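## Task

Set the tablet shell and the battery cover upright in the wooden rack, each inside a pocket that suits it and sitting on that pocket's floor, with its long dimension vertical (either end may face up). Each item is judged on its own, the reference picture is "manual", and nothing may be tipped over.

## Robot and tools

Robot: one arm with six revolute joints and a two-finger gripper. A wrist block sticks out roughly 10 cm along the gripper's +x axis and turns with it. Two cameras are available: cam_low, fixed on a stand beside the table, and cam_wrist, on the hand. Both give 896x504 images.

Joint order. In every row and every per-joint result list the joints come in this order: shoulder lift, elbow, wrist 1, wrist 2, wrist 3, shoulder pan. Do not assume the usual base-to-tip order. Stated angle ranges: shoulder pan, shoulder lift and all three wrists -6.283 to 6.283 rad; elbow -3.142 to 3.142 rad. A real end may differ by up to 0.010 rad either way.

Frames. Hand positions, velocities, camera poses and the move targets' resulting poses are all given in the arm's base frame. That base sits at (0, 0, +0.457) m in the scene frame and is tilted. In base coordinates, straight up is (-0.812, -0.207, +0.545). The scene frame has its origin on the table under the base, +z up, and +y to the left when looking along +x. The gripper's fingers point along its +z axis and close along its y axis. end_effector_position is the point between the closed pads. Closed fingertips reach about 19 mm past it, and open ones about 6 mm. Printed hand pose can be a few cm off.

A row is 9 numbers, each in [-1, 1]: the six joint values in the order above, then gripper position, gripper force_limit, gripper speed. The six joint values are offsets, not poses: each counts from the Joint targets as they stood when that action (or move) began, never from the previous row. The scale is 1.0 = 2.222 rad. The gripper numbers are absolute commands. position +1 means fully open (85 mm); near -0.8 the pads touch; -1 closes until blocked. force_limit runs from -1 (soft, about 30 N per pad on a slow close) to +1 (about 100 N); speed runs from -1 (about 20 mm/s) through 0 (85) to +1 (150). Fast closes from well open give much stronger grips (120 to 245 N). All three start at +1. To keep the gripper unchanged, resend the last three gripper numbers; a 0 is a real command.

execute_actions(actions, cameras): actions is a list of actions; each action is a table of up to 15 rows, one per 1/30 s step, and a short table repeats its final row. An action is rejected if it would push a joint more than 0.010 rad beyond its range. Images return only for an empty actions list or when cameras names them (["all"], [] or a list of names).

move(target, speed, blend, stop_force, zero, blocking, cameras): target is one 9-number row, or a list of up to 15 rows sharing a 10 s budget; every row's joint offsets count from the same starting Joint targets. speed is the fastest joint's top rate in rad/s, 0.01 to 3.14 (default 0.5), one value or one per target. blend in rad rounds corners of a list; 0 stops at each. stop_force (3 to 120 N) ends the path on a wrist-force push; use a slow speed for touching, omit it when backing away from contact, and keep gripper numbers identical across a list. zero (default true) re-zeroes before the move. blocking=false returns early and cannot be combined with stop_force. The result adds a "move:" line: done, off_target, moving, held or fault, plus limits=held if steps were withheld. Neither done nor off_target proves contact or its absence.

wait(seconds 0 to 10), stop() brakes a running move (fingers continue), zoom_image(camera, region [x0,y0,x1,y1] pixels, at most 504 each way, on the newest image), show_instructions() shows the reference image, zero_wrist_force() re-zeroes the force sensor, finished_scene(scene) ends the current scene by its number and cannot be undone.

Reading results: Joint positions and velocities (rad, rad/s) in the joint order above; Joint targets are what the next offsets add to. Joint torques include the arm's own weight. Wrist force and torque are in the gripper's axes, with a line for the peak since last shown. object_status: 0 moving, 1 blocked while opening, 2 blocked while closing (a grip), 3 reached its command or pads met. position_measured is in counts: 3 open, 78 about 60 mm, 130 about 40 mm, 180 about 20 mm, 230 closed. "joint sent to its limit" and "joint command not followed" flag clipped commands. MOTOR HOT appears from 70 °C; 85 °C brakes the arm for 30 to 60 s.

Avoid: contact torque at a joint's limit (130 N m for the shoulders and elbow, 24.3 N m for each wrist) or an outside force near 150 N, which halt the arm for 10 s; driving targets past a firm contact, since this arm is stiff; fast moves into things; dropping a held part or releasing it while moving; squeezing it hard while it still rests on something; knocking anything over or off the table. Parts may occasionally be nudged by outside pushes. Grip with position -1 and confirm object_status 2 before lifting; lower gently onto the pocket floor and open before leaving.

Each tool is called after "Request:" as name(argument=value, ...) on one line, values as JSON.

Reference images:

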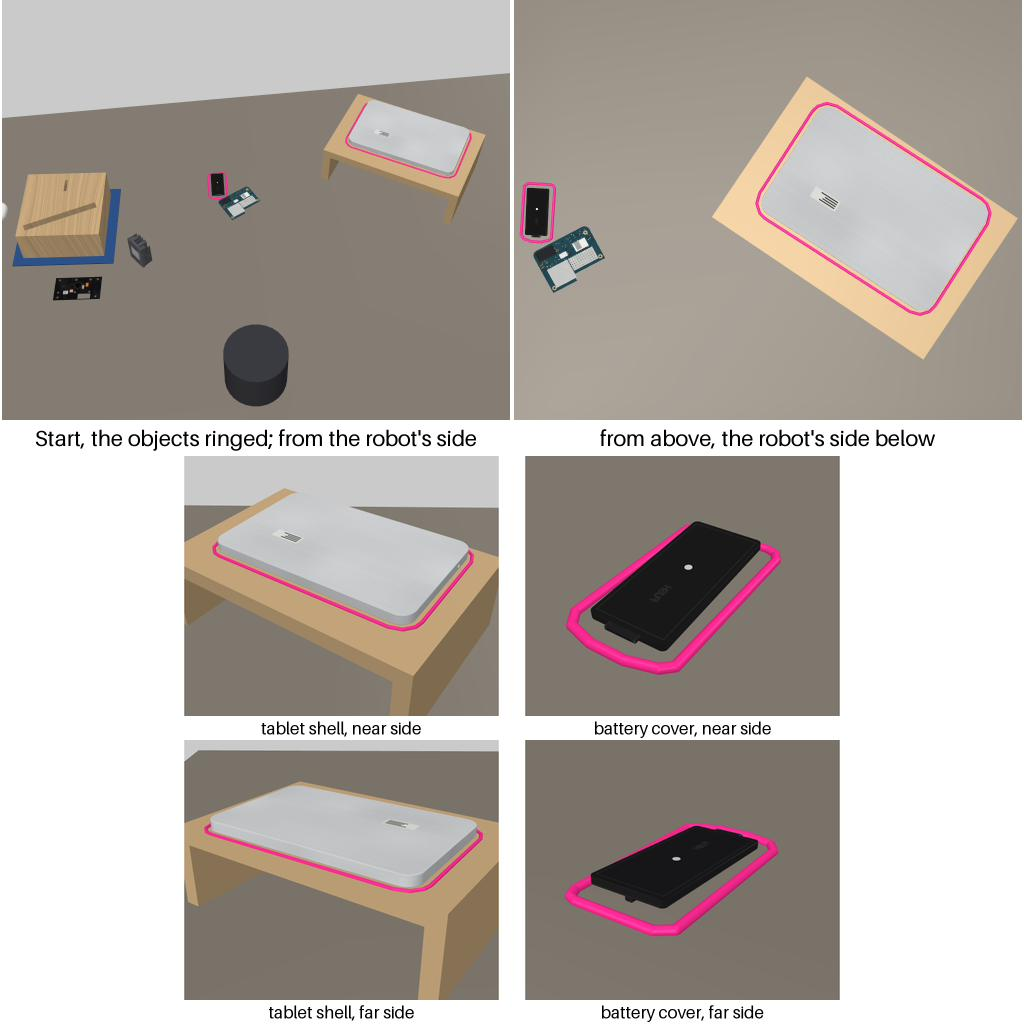

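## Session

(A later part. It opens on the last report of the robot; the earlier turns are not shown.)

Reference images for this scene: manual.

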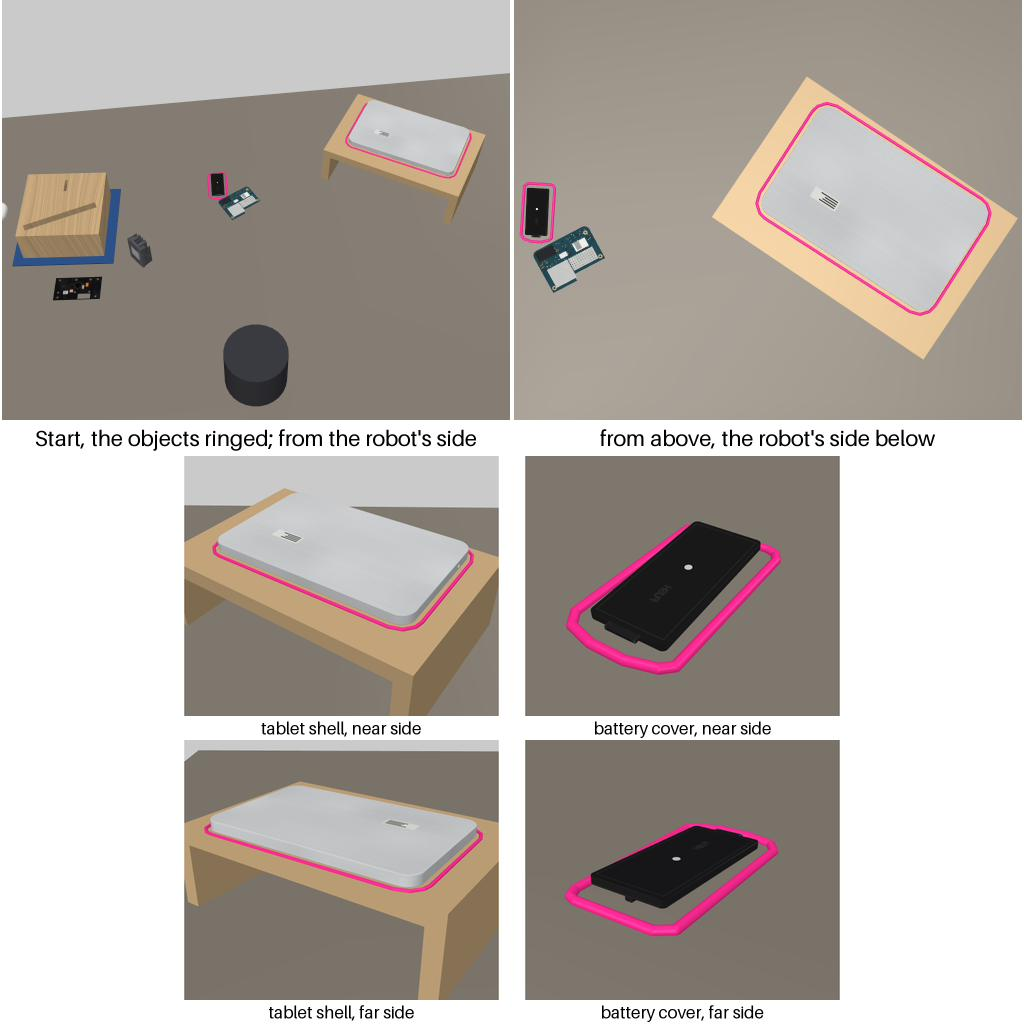

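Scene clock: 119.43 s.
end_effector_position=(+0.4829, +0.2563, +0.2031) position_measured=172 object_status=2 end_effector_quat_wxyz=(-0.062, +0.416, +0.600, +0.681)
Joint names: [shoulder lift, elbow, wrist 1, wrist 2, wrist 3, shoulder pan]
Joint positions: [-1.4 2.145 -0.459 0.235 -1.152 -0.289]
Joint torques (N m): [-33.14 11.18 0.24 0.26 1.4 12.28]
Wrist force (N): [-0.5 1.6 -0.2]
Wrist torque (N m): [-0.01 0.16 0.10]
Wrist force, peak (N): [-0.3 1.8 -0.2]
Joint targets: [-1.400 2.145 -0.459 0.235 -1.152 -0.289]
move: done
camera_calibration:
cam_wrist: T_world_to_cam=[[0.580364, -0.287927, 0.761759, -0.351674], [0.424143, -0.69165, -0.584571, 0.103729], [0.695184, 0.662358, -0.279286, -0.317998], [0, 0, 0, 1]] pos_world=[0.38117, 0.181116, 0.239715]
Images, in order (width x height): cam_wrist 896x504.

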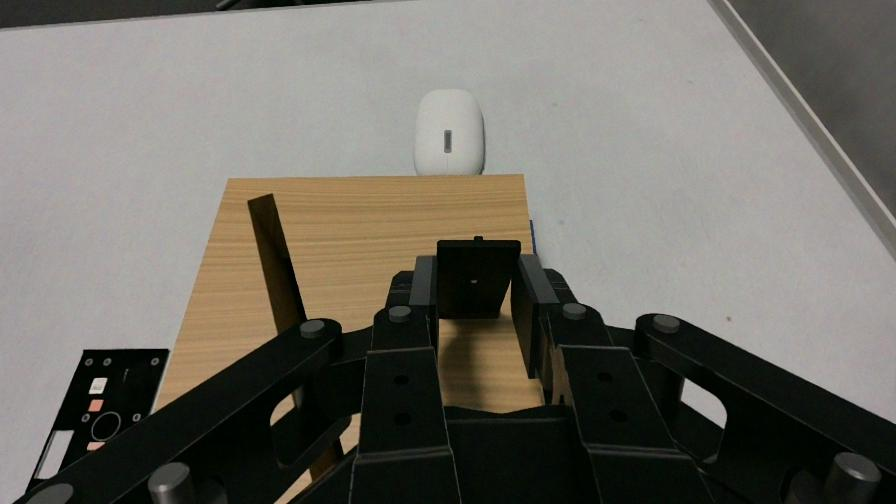

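Request:
move(target=[0.0037,-0.0015,-0.0037,0.0009,0.0015,0.0009,-1,-0.4,-1], speed=0.01, stop_force=3, cameras=["cam_wrist"])

Request:
zoom_image(camera="cam_wrist", region=[430, 280, 520, 350])

Scene clock: 122.27 s.
end_effector_position=(+0.4852, +0.2564, +0.2011) position_measured=172 object_status=2 end_effector_quat_wxyz=(-0.062, +0.415, +0.600, +0.681)
Joint names: [shoulder lift, elbow, wrist 1, wrist 2, wrist 3, shoulder pan]
Joint positions: [-1.392 2.141 -0.467 0.237 -1.149 -0.287]
Joint torques (N m): [-36.31 -0.13 3.23 -0.64 0.55 8.26]
Wrist force (N): [-0.4 1.6 -0.1]
Wrist torque (N m): [0.01 0.14 -0.08]
Wrist force, peak (N): [-0.5 1.9 0.1]
Joint targets: [-1.392 2.141 -0.467 0.237 -1.149 -0.287]
move: done
camera_calibration:
cam_wrist: T_world_to_cam=[[0.580067, -0.288063, 0.761933, -0.351446], [0.424285, -0.691627, -0.584495, 0.101465], [0.695345, 0.662323, -0.278969, -0.320357], [0, 0, 0, 1]] pos_world=[0.383571, 0.181117, 0.237715]
Images, in order (width x height): cam_wrist 896x504.

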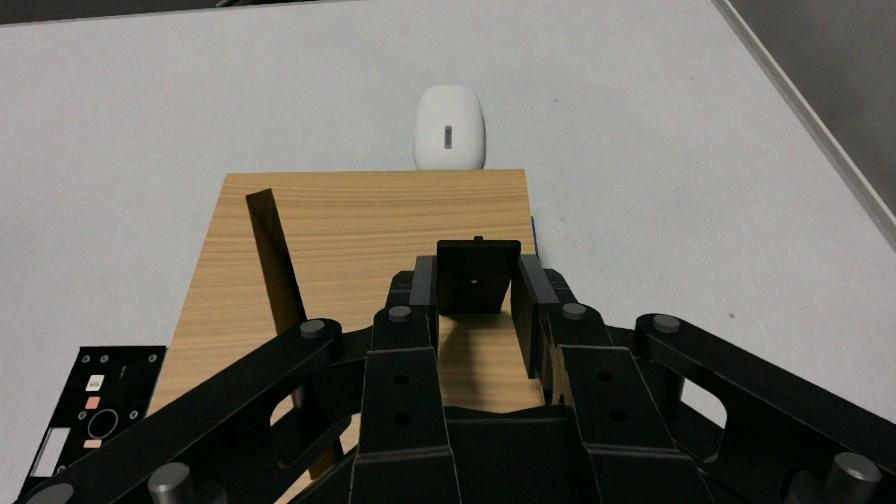

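Scaled by 5.600.

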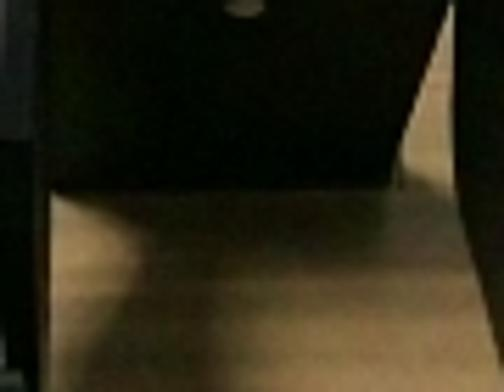

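Request:
move(target=[0.0032,-0.0009,-0.0053,0.0023,0.0031,0.0024,-1,-0.4,-1], speed=0.01, stop_force=3, cameras=["cam_wrist"])

Request:
zoom_image(camera="cam_wrist", region=[430, 280, 520, 350])

Scene clock: 126.93 s.
end_effector_position=(+0.4872, +0.2577, +0.1989) position_measured=172 object_status=2 end_effector_quat_wxyz=(-0.062, +0.415, +0.600, +0.681)
Joint names: [shoulder lift, elbow, wrist 1, wrist 2, wrist 3, shoulder pan]
Joint positions: [-1.385 2.139 -0.479 0.242 -1.142 -0.281]
Joint torques (N m): [-31.09 -2.29 3.18 -1.34 -0.08 4.89]
Wrist force (N): [-0.3 1.7 -0.3]
Wrist torque (N m): [0.02 0.13 -0.08]
Wrist force, peak (N): [-0.1 1.9 -0.2]
Joint targets: [-1.385 2.139 -0.479 0.242 -1.142 -0.281]
move: done
camera_calibration:
cam_wrist: T_world_to_cam=[[0.580059, -0.288186, 0.761893, -0.350462], [0.424264, -0.691559, -0.58459, 0.10029], [0.695365, 0.66234, -0.278878, -0.323185], [0, 0, 0, 1]] pos_world=[0.385471, 0.182417, 0.235514]
Images, in order (width x height): cam_wrist 896x504.

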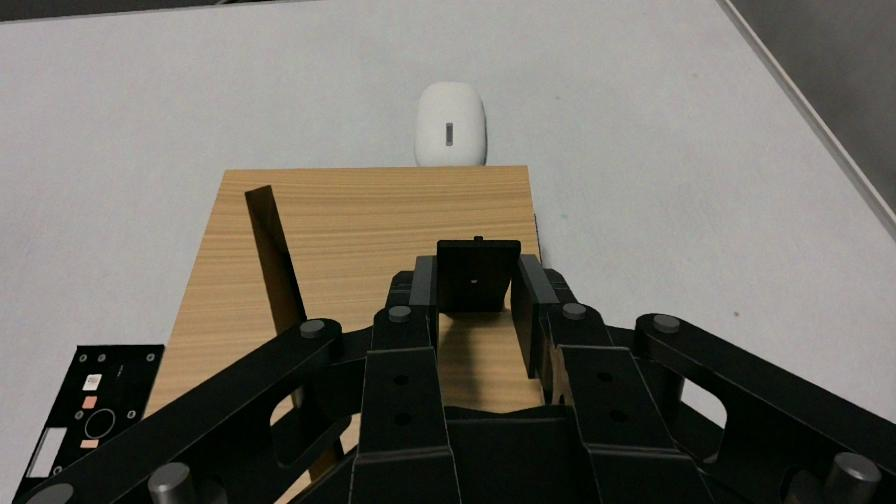

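Scaled by 5.600.

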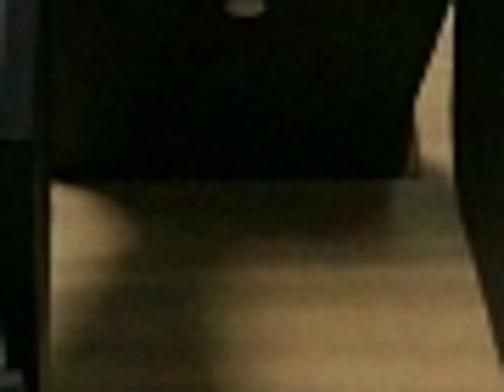

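Request:
move(target=[0.0045,-0.002,-0.0058,0.0024,0.0034,0.0026,-1,-0.4,-1], speed=0.01, stop_force=3, cameras=["cam_wrist"])

Request:
zoom_image(camera="cam_wrist", region=[430, 280, 520, 350])

Scene clock: 130.50 s.
end_effector_position=(+0.4902, +0.2588, +0.1964) position_measured=172 object_status=2 end_effector_quat_wxyz=(-0.062, +0.415, +0.600, +0.681)
Joint names: [shoulder lift, elbow, wrist 1, wrist 2, wrist 3, shoulder pan]
Joint positions: [-1.375 2.135 -0.492 0.247 -1.134 -0.276]
Joint torques (N m): [-32.85 1.43 3.65 -1.58 0.01 6.38]
Wrist force (N): [0.3 3.6 -0.6]
Wrist torque (N m): [-0.07 0.10 -0.12]
Wrist force, peak (N): [0.2 3.8 -0.5]
Joint targets: [-1.375 2.135 -0.492 0.247 -1.134 -0.276]
move: done
camera_calibration:
cam_wrist: T_world_to_cam=[[0.580057, -0.288386, 0.761818, -0.349955], [0.424404, -0.691273, -0.584827, 0.0982915], [0.69528, 0.662552, -0.278586, -0.326909], [0, 0, 0, 1]] pos_world=[0.388572, 0.183619, 0.233013]
Images, in order (width x height): cam_wrist 896x504.

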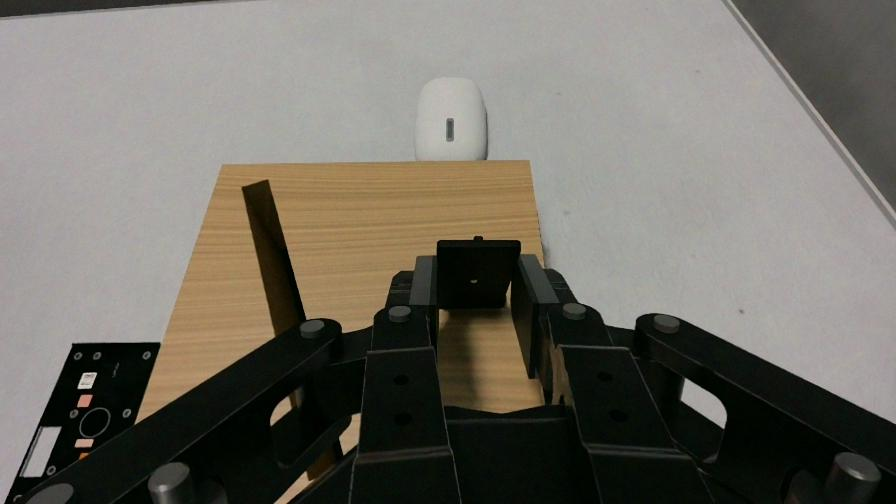

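Scaled by 5.600.

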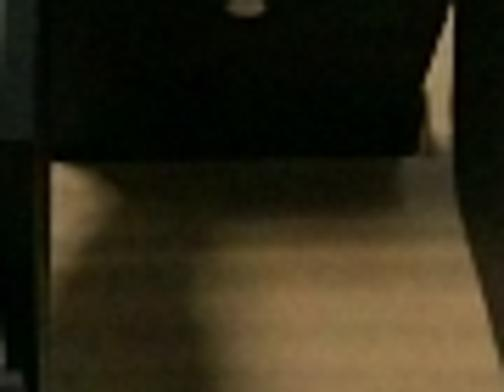

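Request:
move(target=[-0.0001,-0.0007,0.0008,0,0,0,-1,-0.4,-1], speed=0.01)

Scene clock: 132.17 s.
end_effector_position=(+0.4905, +0.2587, +0.1970) position_measured=172 object_status=2 end_effector_quat_wxyz=(-0.062, +0.415, +0.600, +0.681)
Joint names: [shoulder lift, elbow, wrist 1, wrist 2, wrist 3, shoulder pan]
Joint positions: [-1.375 2.133 -0.49 0.247 -1.134 -0.276]
Joint torques (N m): [-43.84 -2.99 3.88 -3.84 -0.82 -5.07]
Wrist force (N): [-0.3 1.5 -0.3]
Wrist torque (N m): [-0.02 0.12 -0.09]
Wrist force, peak (N): [0.1 3.8 -0.6]
Joint targets: [-1.375 2.133 -0.490 0.247 -1.134 -0.276]
move: done

Request:
move(target=[0.0067,-0.0032,-0.0085,0.0036,0.0051,0.0038,-1,-0.4,-1], speed=0.012, stop_force=4, cameras=["cam_wrist"])

Request:
zoom_image(camera="cam_wrist", region=[410, 220, 540, 400])

Scene clock: 135.13 s.
end_effector_position=(+0.4952, +0.2605, +0.1933) position_measured=172 object_status=2 end_effector_quat_wxyz=(-0.062, +0.415, +0.600, +0.681)
Joint names: [shoulder lift, elbow, wrist 1, wrist 2, wrist 3, shoulder pan]
Joint positions: [-1.36 2.126 -0.509 0.255 -1.123 -0.267]
Joint torques (N m): [-35.22 2.5 3.8 -1.89 -0.46 4.7]
Wrist force (N): [-0.1 2.2 -0.1]
Wrist torque (N m): [-0.05 0.12 -0.10]
Wrist force, peak (N): [-0.2 2.5 -0.3]
Joint targets: [-1.360 2.126 -0.509 0.255 -1.123 -0.267]
move: done
camera_calibration:
cam_wrist: T_world_to_cam=[[0.579876, -0.288776, 0.761809, -0.349809], [0.424557, -0.69096, -0.585086, 0.0953456], [0.695338, 0.662708, -0.278069, -0.33251], [0, 0, 0, 1]] pos_world=[0.393573, 0.185221, 0.229812]
Images, in order (width x height): cam_wrist 896x504.

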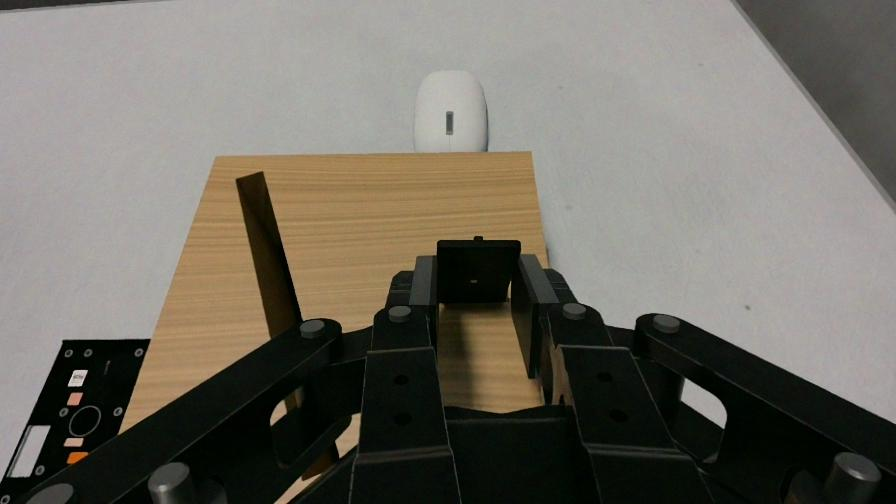

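Scaled by 2.800.

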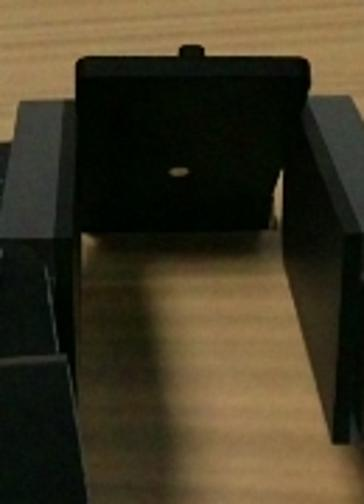

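Request:
move(target=[0.0067,-0.0035,-0.0081,0.0036,0.0051,0.0038,-1,-0.4,-1], speed=0.012, stop_force=4)

Scene clock: 138.40 s.
end_effector_position=(+0.5000, +0.2622, +0.1899) position_measured=172 object_status=2 end_effector_quat_wxyz=(-0.063, +0.415, +0.599, +0.681)
Joint names: [shoulder lift, elbow, wrist 1, wrist 2, wrist 3, shoulder pan]
Joint positions: [-1.345 2.118 -0.527 0.263 -1.111 -0.259]
Joint torques (N m): [-35.48 4.09 3.85 -2.09 -0.74 5.53]
Wrist force (N): [0.3 4.9 -0.7]
Wrist torque (N m): [-0.09 0.13 -0.14]
Wrist force, peak (N): [0.3 5.1 -0.9]
Joint targets: [-1.345 2.118 -0.527 0.263 -1.112 -0.259]
move: done

Request:
move(target=[-0.0001,-0.0009,0.001,0,0,0,-1,-0.4,-1], speed=0.01, cameras=["cam_wrist"])

Request:
zoom_image(camera="cam_wrist", region=[410, 220, 540, 400])

Scene clock: 139.90 s.
end_effector_position=(+0.5005, +0.2621, +0.1906) position_measured=172 object_status=2 end_effector_quat_wxyz=(-0.063, +0.415, +0.599, +0.681)
Joint names: [shoulder lift, elbow, wrist 1, wrist 2, wrist 3, shoulder pan]
Joint positions: [-1.346 2.116 -0.525 0.263 -1.112 -0.259]
Joint torques (N m): [-44.43 -2.37 3.82 -3.83 -0.8 -6.42]
Wrist force (N): [-0.3 1.6 -0.3]
Wrist torque (N m): [0.00 0.13 -0.09]
Wrist force, peak (N): [0.3 5.0 -0.7]
Joint targets: [-1.346 2.116 -0.525 0.263 -1.112 -0.259]
move: done
camera_calibration:
cam_wrist: T_world_to_cam=[[0.579703, -0.289452, 0.761684, -0.350061], [0.424633, -0.690495, -0.58558, 0.0925583], [0.695436, 0.662899, -0.277371, -0.33827], [0, 0, 0, 1]] pos_world=[0.398873, 0.186824, 0.22701]
Images, in order (width x height): cam_wrist 896x504.

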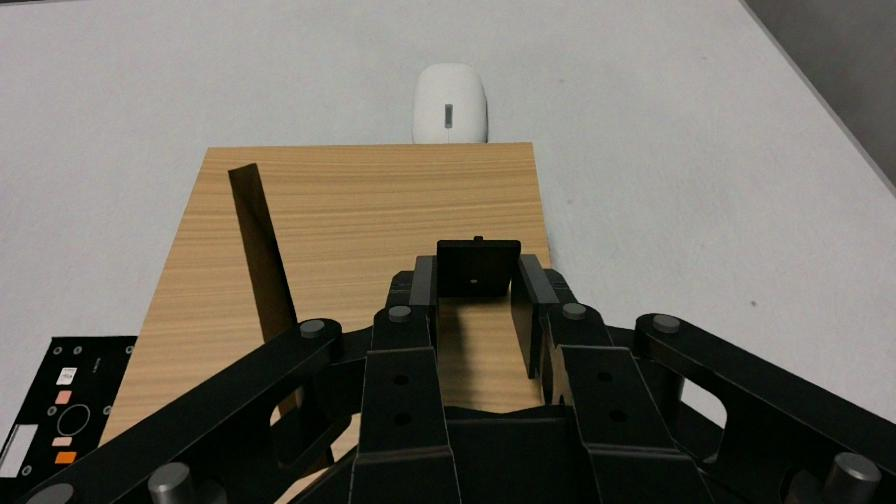

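Scaled by 2.800.

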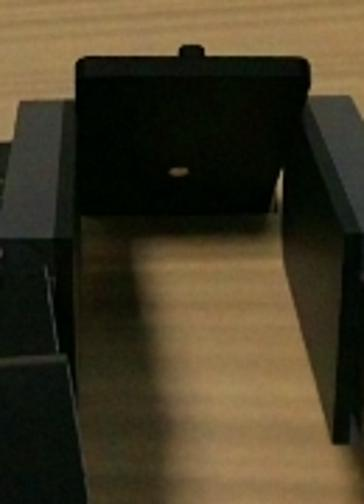

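Request:
move(target=[0.0056,-0.003,-0.0066,0.003,0.0042,0.0032,-1,-0.4,-1], speed=0.012, stop_force=4, cameras=["cam_wrist"])

Request:
zoom_image(camera="cam_wrist", region=[410, 220, 540, 400])

Scene clock: 142.33 s.
end_effector_position=(+0.5045, +0.2637, +0.1877) position_measured=172 object_status=2 end_effector_quat_wxyz=(-0.063, +0.415, +0.599, +0.682)
Joint names: [shoulder lift, elbow, wrist 1, wrist 2, wrist 3, shoulder pan]
Joint positions: [-1.333 2.11 -0.539 0.27 -1.102 -0.252]
Joint torques (N m): [-38.68 3.82 3.59 -1.75 -0.79 2.96]
Wrist force (N): [-0.3 1.6 -0.2]
Wrist torque (N m): [0.01 0.13 -0.08]
Wrist force, peak (N): [-0.5 1.9 -0.2]
Joint targets: [-1.333 2.110 -0.539 0.270 -1.102 -0.252]
move: done
camera_calibration:
cam_wrist: T_world_to_cam=[[0.579669, -0.290061, 0.761477, -0.349484], [0.424711, -0.689977, -0.586134, 0.0901349], [0.695416, 0.663172, -0.276766, -0.34306], [0, 0, 0, 1]] pos_world=[0.402874, 0.188327, 0.224008]
Images, in order (width x height): cam_wrist 896x504.

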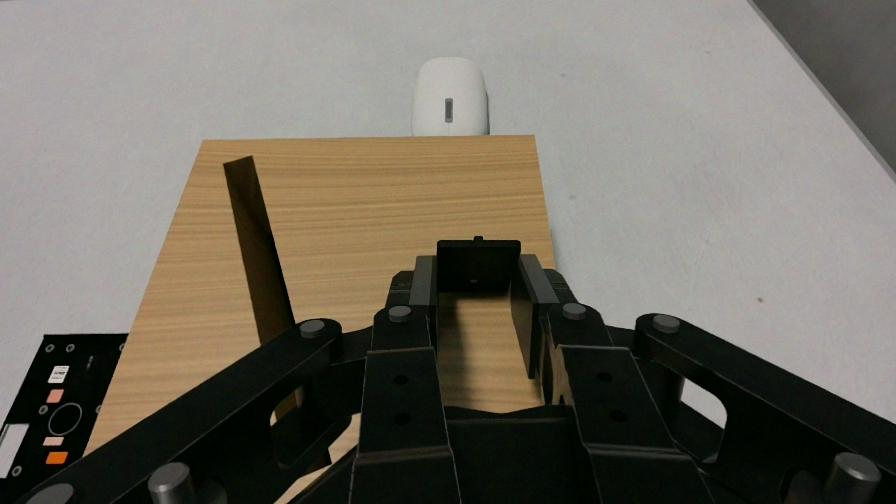

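Scaled by 2.800.

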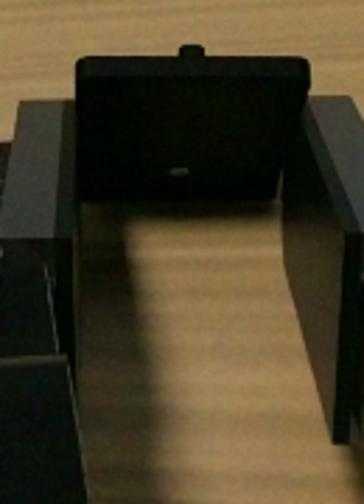

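Request:
move(target=[0.0045,-0.0025,-0.0053,0.0024,0.0034,0.0026,-1,-0.4,-1], speed=0.01, stop_force=3, cameras=["cam_wrist"])

Request:
zoom_image(camera="cam_wrist", region=[410, 220, 540, 400])

Scene clock: 144.67 s.
end_effector_position=(+0.5061, +0.2643, +0.1866) position_measured=172 object_status=2 end_effector_quat_wxyz=(-0.063, +0.415, +0.599, +0.682)
Joint names: [shoulder lift, elbow, wrist 1, wrist 2, wrist 3, shoulder pan]
Joint positions: [-1.328 2.107 -0.545 0.272 -1.098 -0.249]
Joint torques (N m): [-43.81 12.99 4.19 -2.97 -1.4 -9.6]
Wrist force (N): [2.9 2.1 -2.6]
Wrist torque (N m): [-0.01 0.09 -0.09]
Wrist force, peak (N): [6.5 3.2 -8.5]
Joint targets: [-1.328 2.107 -0.545 0.272 -1.098 -0.249]
move: contact
camera_calibration:
cam_wrist: T_world_to_cam=[[0.579612, -0.290219, 0.761461, -0.349313], [0.424856, -0.68976, -0.586284, 0.0892277], [0.695376, 0.663328, -0.276492, -0.345018], [0, 0, 0, 1]] pos_world=[0.404474, 0.189028, 0.222907]
Images, in order (width x height): cam_wrist 896x504.

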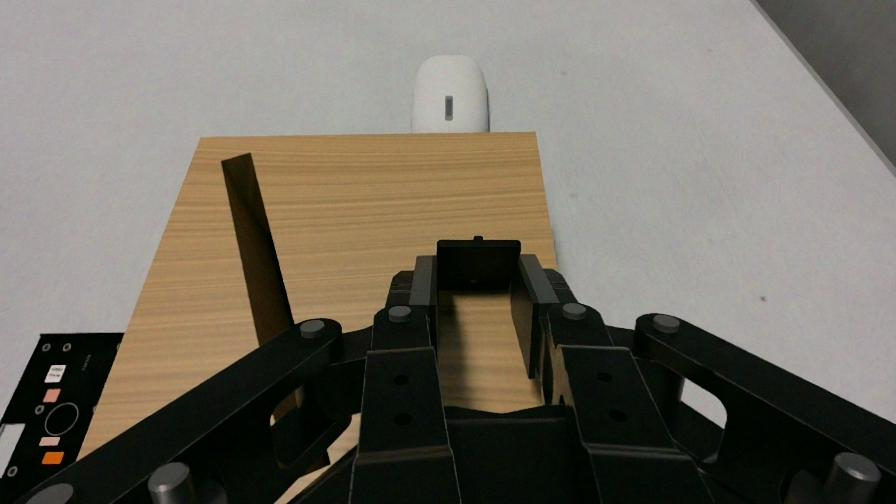

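Scaled by 2.800.

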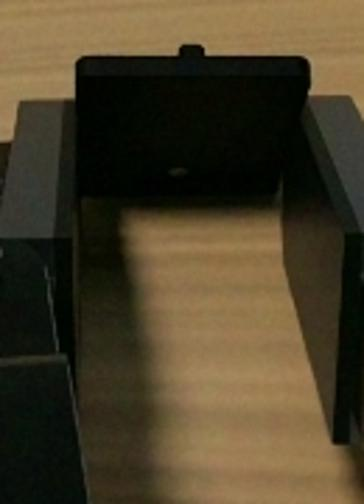

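Request:
move(target=[0,0,0,0,0,0,-0.1,-0.4,-1], cameras=["cam_wrist"])

Request:
zoom_image(camera="cam_wrist", region=[410, 220, 540, 400])

Scene clock: 147.40 s.
end_effector_position=(+0.5061, +0.2643, +0.1866) position_measured=141 object_status=0 end_effector_quat_wxyz=(-0.063, +0.415, +0.599, +0.682)
Joint names: [shoulder lift, elbow, wrist 1, wrist 2, wrist 3, shoulder pan]
Joint positions: [-1.328 2.107 -0.545 0.272 -1.098 -0.249]
Joint torques (N m): [-43.51 12.03 4 -3.09 -1.45 -8.3]
Wrist force (N): [-0.4 1.8 -0.5]
Wrist torque (N m): [0.04 0.15 -0.08]
Wrist force, peak (N): [2.8 2.3 -2.7]
Joint targets: [-1.328 2.107 -0.545 0.272 -1.098 -0.249]
move: done
camera_calibration:
cam_wrist: T_world_to_cam=[[0.57957, -0.290258, 0.761478, -0.349293], [0.424827, -0.689788, -0.586272, 0.0892421], [0.695428, 0.663282, -0.276472, -0.345034], [0, 0, 0, 1]] pos_world=[0.404474, 0.189028, 0.222907]
Images, in order (width x height): cam_wrist 896x504.

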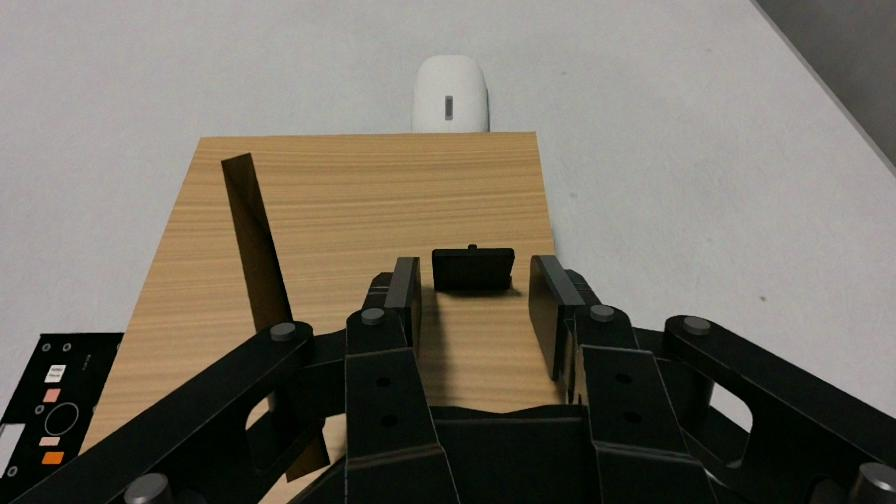

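Scaled by 2.800.

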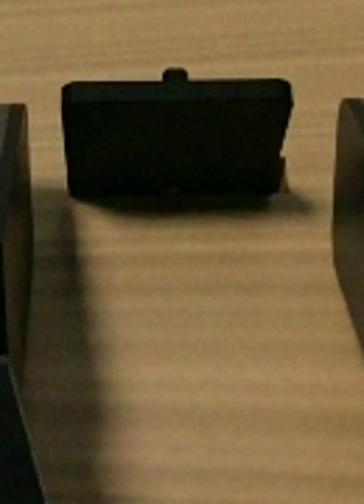

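Request:
move(target=[[-0.0396,0.0216,0.0441,-0.0176,-0.0274,-0.0192,-0.1,-0.4,-1],[-0.0446,0.0218,0.0366,-0.0068,-0.0148,-0.0081,-1,-0.4,-0.5]], speed=[0.08,0.1], cameras=["cam_wrist"])

Request:
zoom_image(camera="cam_wrist", region=[390, 220, 540, 400])

Scene clock: 155.43 s.
end_effector_position=(+0.4775, +0.2653, +0.2088) position_measured=231 object_status=0 end_effector_quat_wxyz=(-0.061, +0.416, +0.600, +0.680)
Joint names: [shoulder lift, elbow, wrist 1, wrist 2, wrist 3, shoulder pan]
Joint positions: [-1.427 2.155 -0.464 0.257 -1.131 -0.267]
Joint torques (N m): [-22.36 11.83 4.3 -4.16 -1.83 -7.82]
Wrist force (N): [-0.3 1.5 -0.2]
Wrist torque (N m): [-0.02 0.14 0.04]
Wrist force, peak (N): [-0.8 1.8 -0.8]
Joint targets: [-1.427 2.155 -0.464 0.257 -1.131 -0.267]
move: done
camera_calibration:
cam_wrist: T_world_to_cam=[[0.579404, -0.287337, 0.762711, -0.350241], [0.423876, -0.693055, -0.583099, 0.115819], [0.696147, 0.661145, -0.279763, -0.318657], [0, 0, 0, 1]] pos_world=[0.37567, 0.19031, 0.245519]
Images, in order (width x height): cam_wrist 896x504.

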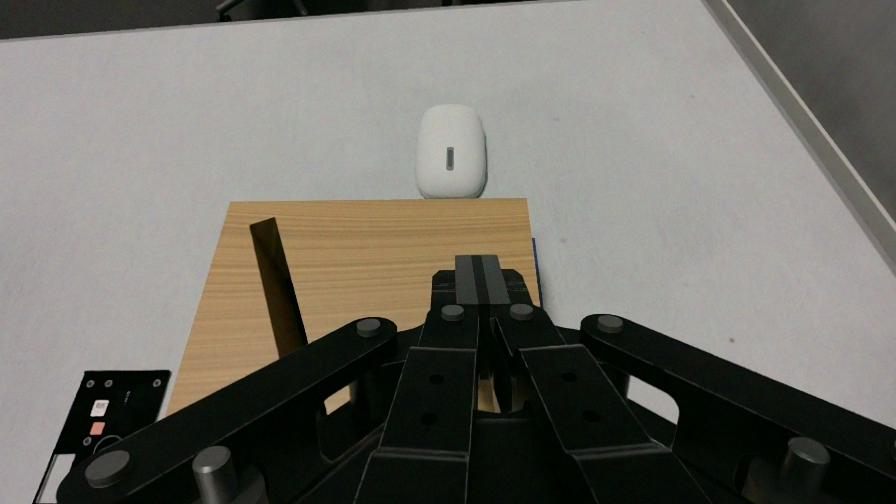

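Scaled by 2.800.

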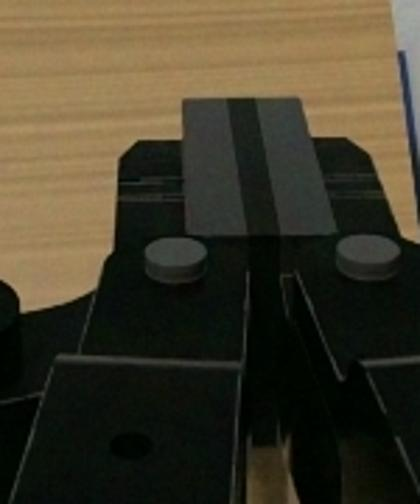

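Request:
execute_actions(actions=[])

Scene clock: 160.87 s.
end_effector_position=(+0.4775, +0.2653, +0.2088) position_measured=231 object_status=3 end_effector_quat_wxyz=(-0.061, +0.416, +0.600, +0.680)
Joint names: [shoulder lift, elbow, wrist 1, wrist 2, wrist 3, shoulder pan]
Joint positions: [-1.427 2.155 -0.464 0.257 -1.131 -0.267]
Joint velocities: within noise
Joint torques (N m): [-21.89 11.24 4.26 -3.65 -1.8 -8.46]
Motor temperatures (°C): [35 30 36 45 37 36]
Wrist force (N): [0.0 1.7 -0.2]
Wrist torque (N m): [0.01 0.09 0.04]
Wrist force, peak (N): [-0.3 1.9 -0.1]
Joint targets: [-1.427 2.155 -0.464 0.257 -1.131 -0.267]
Tool commands: gripper/position=-1.0 gripper/force_limit=-0.4 gripper/speed=-0.5
camera_calibration:
cam_wrist: T_world_to_cam=[[0.579404, -0.287337, 0.762711, -0.350241], [0.423876, -0.693055, -0.583099, 0.115819], [0.696147, 0.661145, -0.279763, -0.318657], [0, 0, 0, 1]] pos_world=[0.37567, 0.19031, 0.245519]

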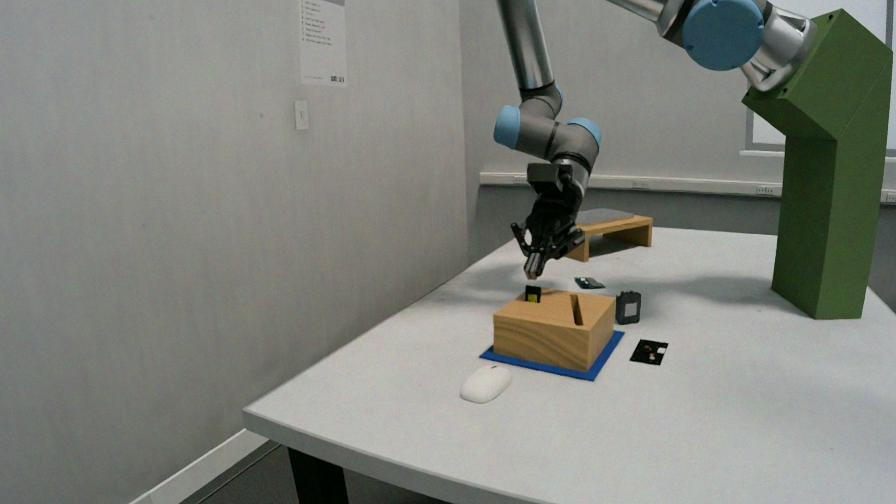

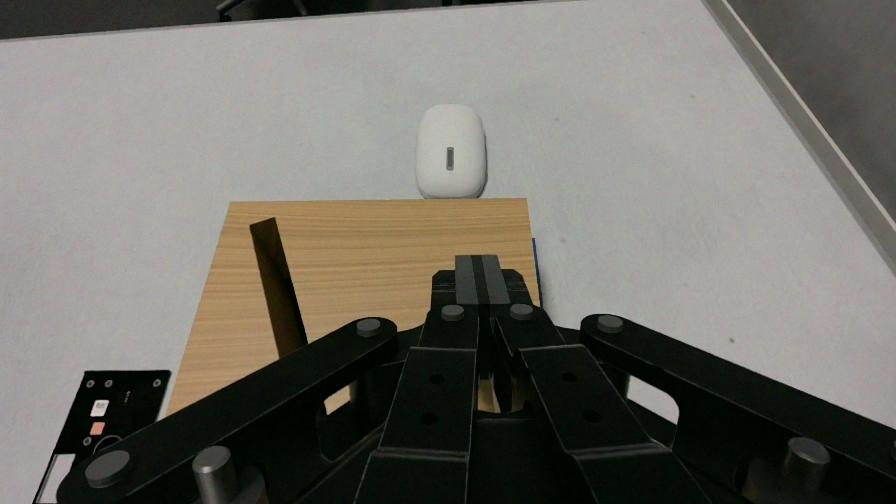

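Request:
move(target=[0.0346, -0.0154, -0.0452, 0.0187, 0.0264, 0.0198, -1, -0.4, -0.5], speed=0.06, stop_force=5)

Request:
move(target=[0.0297, -0.0132, -0.0387, 0.016, 0.0226, 0.017, -1, -0.4, -0.5], speed=0.012, stop_force=5, cameras=["all"])

Scene clock: 163.20 s.
end_effector_position=(+0.4860, +0.2685, +0.2025) position_measured=231 object_status=3 end_effector_quat_wxyz=(-0.061, +0.415, +0.600, +0.681)
Joint names: [shoulder lift, elbow, wrist 1, wrist 2, wrist 3, shoulder pan]
Joint positions: [-1.4 2.143 -0.5 0.272 -1.11 -0.251]
Joint torques (N m): [-44.37 12.47 -0.04 -3.18 -0.1 -8.05]
Wrist force (N): [3.7 2.0 -3.0]
Wrist torque (N m): [-0.04 0.08 0.08]
Wrist force, peak (N): [6.9 2.8 -5.5]
Joint targets: [-1.400 2.143 -0.500 0.272 -1.110 -0.251]
move: contact; the wrist 1 is farthest, 0.065 rad from its target

Scene clock: 164.40 s.
end_effector_position=(+0.4866, +0.2687, +0.2020) position_measured=231 object_status=3 end_effector_quat_wxyz=(-0.061, +0.415, +0.600, +0.681)
Joint names: [shoulder lift, elbow, wrist 1, wrist 2, wrist 3, shoulder pan]
Joint positions: [-1.398 2.142 -0.502 0.273 -1.109 -0.25]
Joint torques (N m): [-43.45 11.56 3.89 -2.36 -1.41 -8.27]
Wrist force (N): [7.0 2.8 -5.4]
Wrist torque (N m): [-0.04 0.06 -0.11]
Wrist force, peak (N): [8.2 3.3 -6.3]
Joint targets: [-1.398 2.142 -0.502 0.273 -1.109 -0.250]
move: contact; the wrist 1 is farthest, 0.083 rad from its target
camera_calibration:
cam_wrist: T_world_to_cam=[[0.578648, -0.288541, 0.76283, -0.348652], [0.42441, -0.692176, -0.583754, 0.10989], [0.69645, 0.661541, -0.278067, -0.329766], [0, 0, 0, 1]] pos_world=[0.384774, 0.193616, 0.238415]

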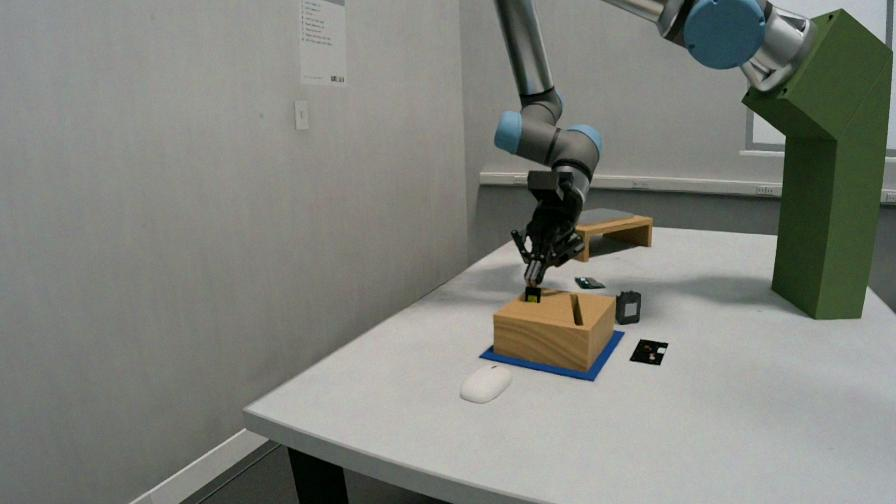

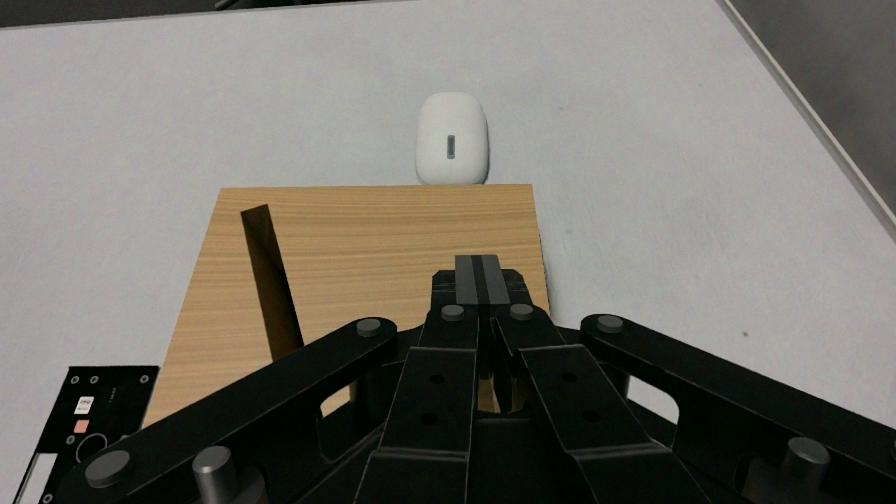

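Request:
move(target=[0.0074, -0.0033, -0.0097, 0.004, 0.0057, 0.0042, -1, -0.4, -0.5], speed=0.01, stop_force=8)

Scene clock: 166.43 s.
end_effector_position=(+0.4873, +0.2690, +0.2015) position_measured=231 object_status=3 end_effector_quat_wxyz=(-0.061, +0.415, +0.600, +0.681)
Joint names: [shoulder lift, elbow, wrist 1, wrist 2, wrist 3, shoulder pan]
Joint positions: [-1.396 2.141 -0.505 0.274 -1.107 -0.249]
Joint torques (N m): [-40.9 13.4 3.95 -1.32 -1.26 -8.77]
Wrist force (N): [12.8 4.5 -9.6]
Wrist torque (N m): [-0.07 -0.01 -0.14]
Wrist force, peak (N): [15.2 5.7 -11.7]
Joint targets: [-1.396 2.141 -0.505 0.274 -1.107 -0.249]
move: contact; the wrist 1 is farthest, 0.018 rad from its target

Request:
move(target=[[-0.0547, 0.0227, 0.0758, -0.0323, -0.0443, -0.0338, -1, -0.4, -0.5], [-0.0738, -0.1683, 0.5158, 0.1953, 0.1589, -0.0378, -1, -0.4, -0.5]], speed=[0.3, 0.7], blend=[0.03, 0], cameras=["all"])

Scene clock: 170.20 s.
end_effector_position=(+0.5083, +0.1719, +0.3153) position_measured=231 object_status=3 end_effector_quat_wxyz=(-0.169, +0.800, +0.322, +0.477)
Joint names: [shoulder lift, elbow, wrist 1, wrist 2, wrist 3, shoulder pan]
Joint positions: [-1.56 1.767 0.64 0.708 -0.754 -0.333]
Joint torques (N m): [-27.48 -3.57 4.05 -1.53 -0.47 -3.55]
Wrist force (N): [-1.3 1.7 0.3]
Wrist torque (N m): [-0.16 0.44 0.26]
Wrist force, peak (N): [13.0 4.7 -9.5]
Joint targets: [-1.560 1.767 0.641 0.708 -0.754 -0.333]
move: done
camera_calibration:
cam_wrist: T_world_to_cam=[[0.664216, -0.746508, 0.0392712, -0.21226], [-0.554989, -0.527641, -0.643104, 0.588103], [0.500803, 0.405365, -0.764771, 0.0475774], [0, 0, 0, 1]] pos_world=[0.44355, 0.132567, 0.422933]

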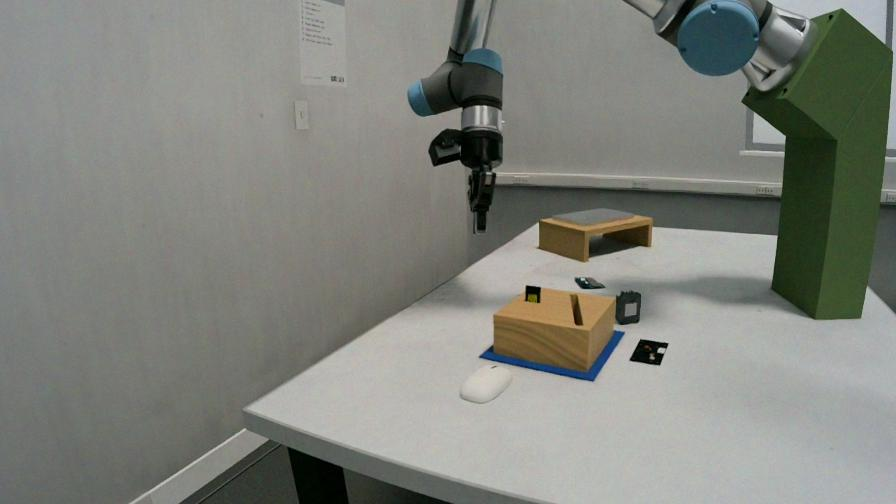

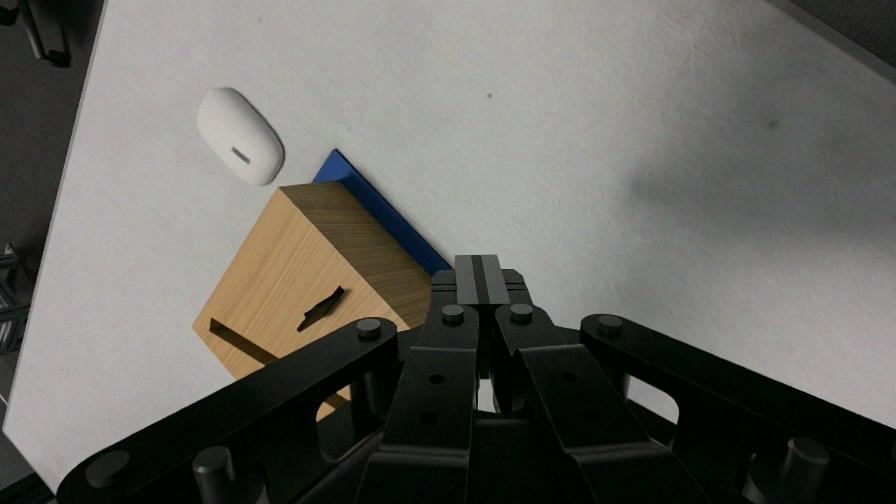

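Request:
move(target=[0.2346, -0.0861, -0.0221, -0.0269, -0.4238, -0.3035, 0.4, -0.4, -0.5], speed=0.6, cameras=["all"])

Scene clock: 183.00 s.
end_effector_position=(+0.5684, -0.2663, +0.1449) position_measured=78 object_status=3 end_effector_quat_wxyz=(+0.097, +0.790, +0.387, +0.467)
Joint names: [shoulder lift, elbow, wrist 1, wrist 2, wrist 3, shoulder pan]
Joint positions: [-1.038 1.576 0.591 0.648 -1.695 -1.007]
Joint torques (N m): [-30.01 3.17 3.66 1.76 -0.93 -37.48]
Wrist force (N): [-0.7 2.5 -0.5]
Wrist torque (N m): [0.08 0.40 0.17]
Wrist force, peak (N): [-4.7 3.0 -1.1]
Joint targets: [-1.038 1.576 0.592 0.648 -1.696 -1.007]
move: done
camera_calibration:
cam_wrist: T_world_to_cam=[[0.505974, -0.689987, 0.517598, -0.536904], [-0.542134, -0.721131, -0.431348, 0.191222], [0.670881, -0.0623565, -0.738939, -0.160123], [0, 0, 0, 1]] pos_world=[0.482751, -0.242546, 0.242062]

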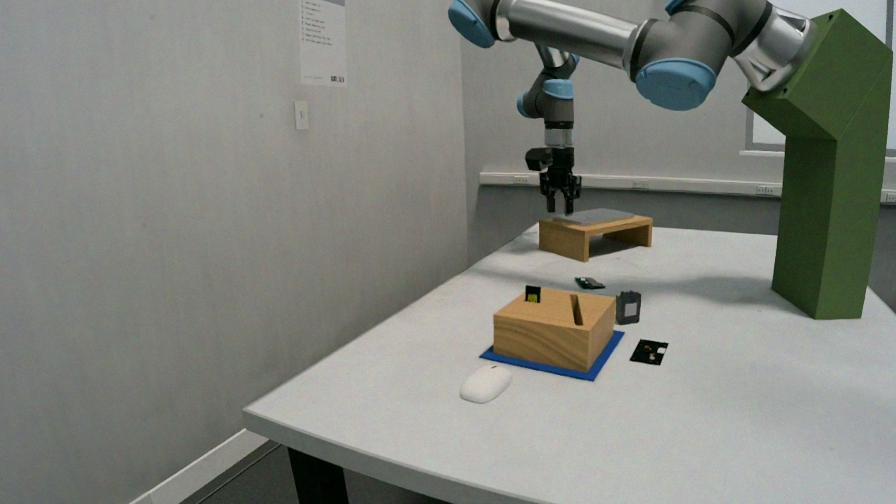

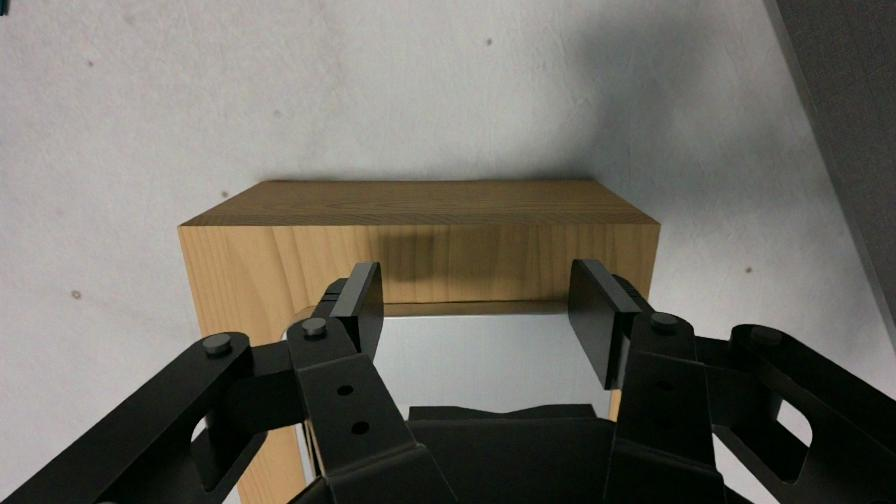

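Request:
zoom_image(camera="cam_wrist", region=[160, 170, 664, 504])

Scaled by 1.000.

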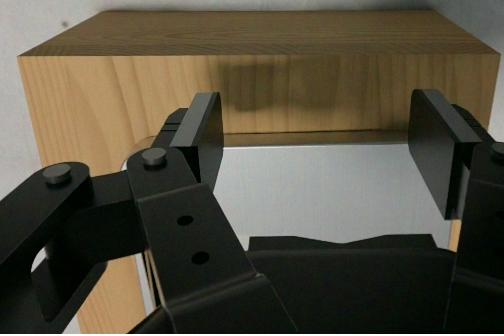

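Request:
move(target=[0.0102, -0.0083, -0.017, 0.006, 0.0191, 0.0132, 0.4, -0.4, -0.5], speed=0.1, stop_force=5)

Request:
move(target=[0.0146, -0.0118, -0.0243, 0.0086, 0.0273, 0.0189, 0.4, -0.4, -0.5], speed=0.012, stop_force=3.5, cameras=["cam_wrist"])

Scene clock: 190.07 s.
end_effector_position=(+0.5824, -0.2630, +0.1354) position_measured=78 object_status=3 end_effector_quat_wxyz=(+0.097, +0.790, +0.387, +0.466)
Joint names: [shoulder lift, elbow, wrist 1, wrist 2, wrist 3, shoulder pan]
Joint positions: [-1.016 1.558 0.554 0.662 -1.653 -0.978]
Joint torques (N m): [-41.92 3.15 3.77 -2.23 -1.82 -41.42]
Wrist force (N): [-0.9 2.3 -0.4]
Wrist torque (N m): [0.05 0.43 0.25]
Wrist force, peak (N): [-1.0 2.5 -0.5]
Joint targets: [-1.016 1.558 0.554 0.662 -1.653 -0.978]
move: done

Scene clock: 192.47 s.
end_effector_position=(+0.5880, -0.2615, +0.1316) position_measured=78 object_status=3 end_effector_quat_wxyz=(+0.097, +0.790, +0.387, +0.466)
Joint names: [shoulder lift, elbow, wrist 1, wrist 2, wrist 3, shoulder pan]
Joint positions: [-1.007 1.55 0.539 0.667 -1.637 -0.966]
Joint torques (N m): [-38.2 5.14 2.95 -2 -1.69 -38.61]
Wrist force (N): [0.7 3.7 -7.2]
Wrist torque (N m): [-0.20 0.40 0.14]
Wrist force, peak (N): [0.1 -0.8 -20.6]
Joint targets: [-1.007 1.550 0.539 0.667 -1.637 -0.966]
move: contact; the wrist 3 is farthest, 0.044 rad from its target
camera_calibration:
cam_wrist: T_world_to_cam=[[0.506436, -0.689763, 0.517445, -0.53684], [-0.542216, -0.721346, -0.430885, 0.199384], [0.670465, -0.0623514, -0.739316, -0.182509], [0, 0, 0, 1]] pos_world=[0.50235, -0.237847, 0.228765]
Images, in order (width x height): cam_wrist 896x504.

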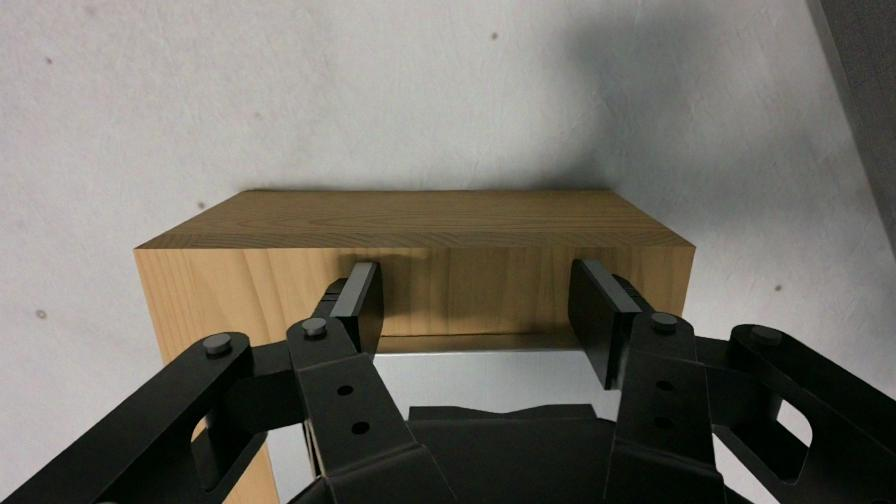

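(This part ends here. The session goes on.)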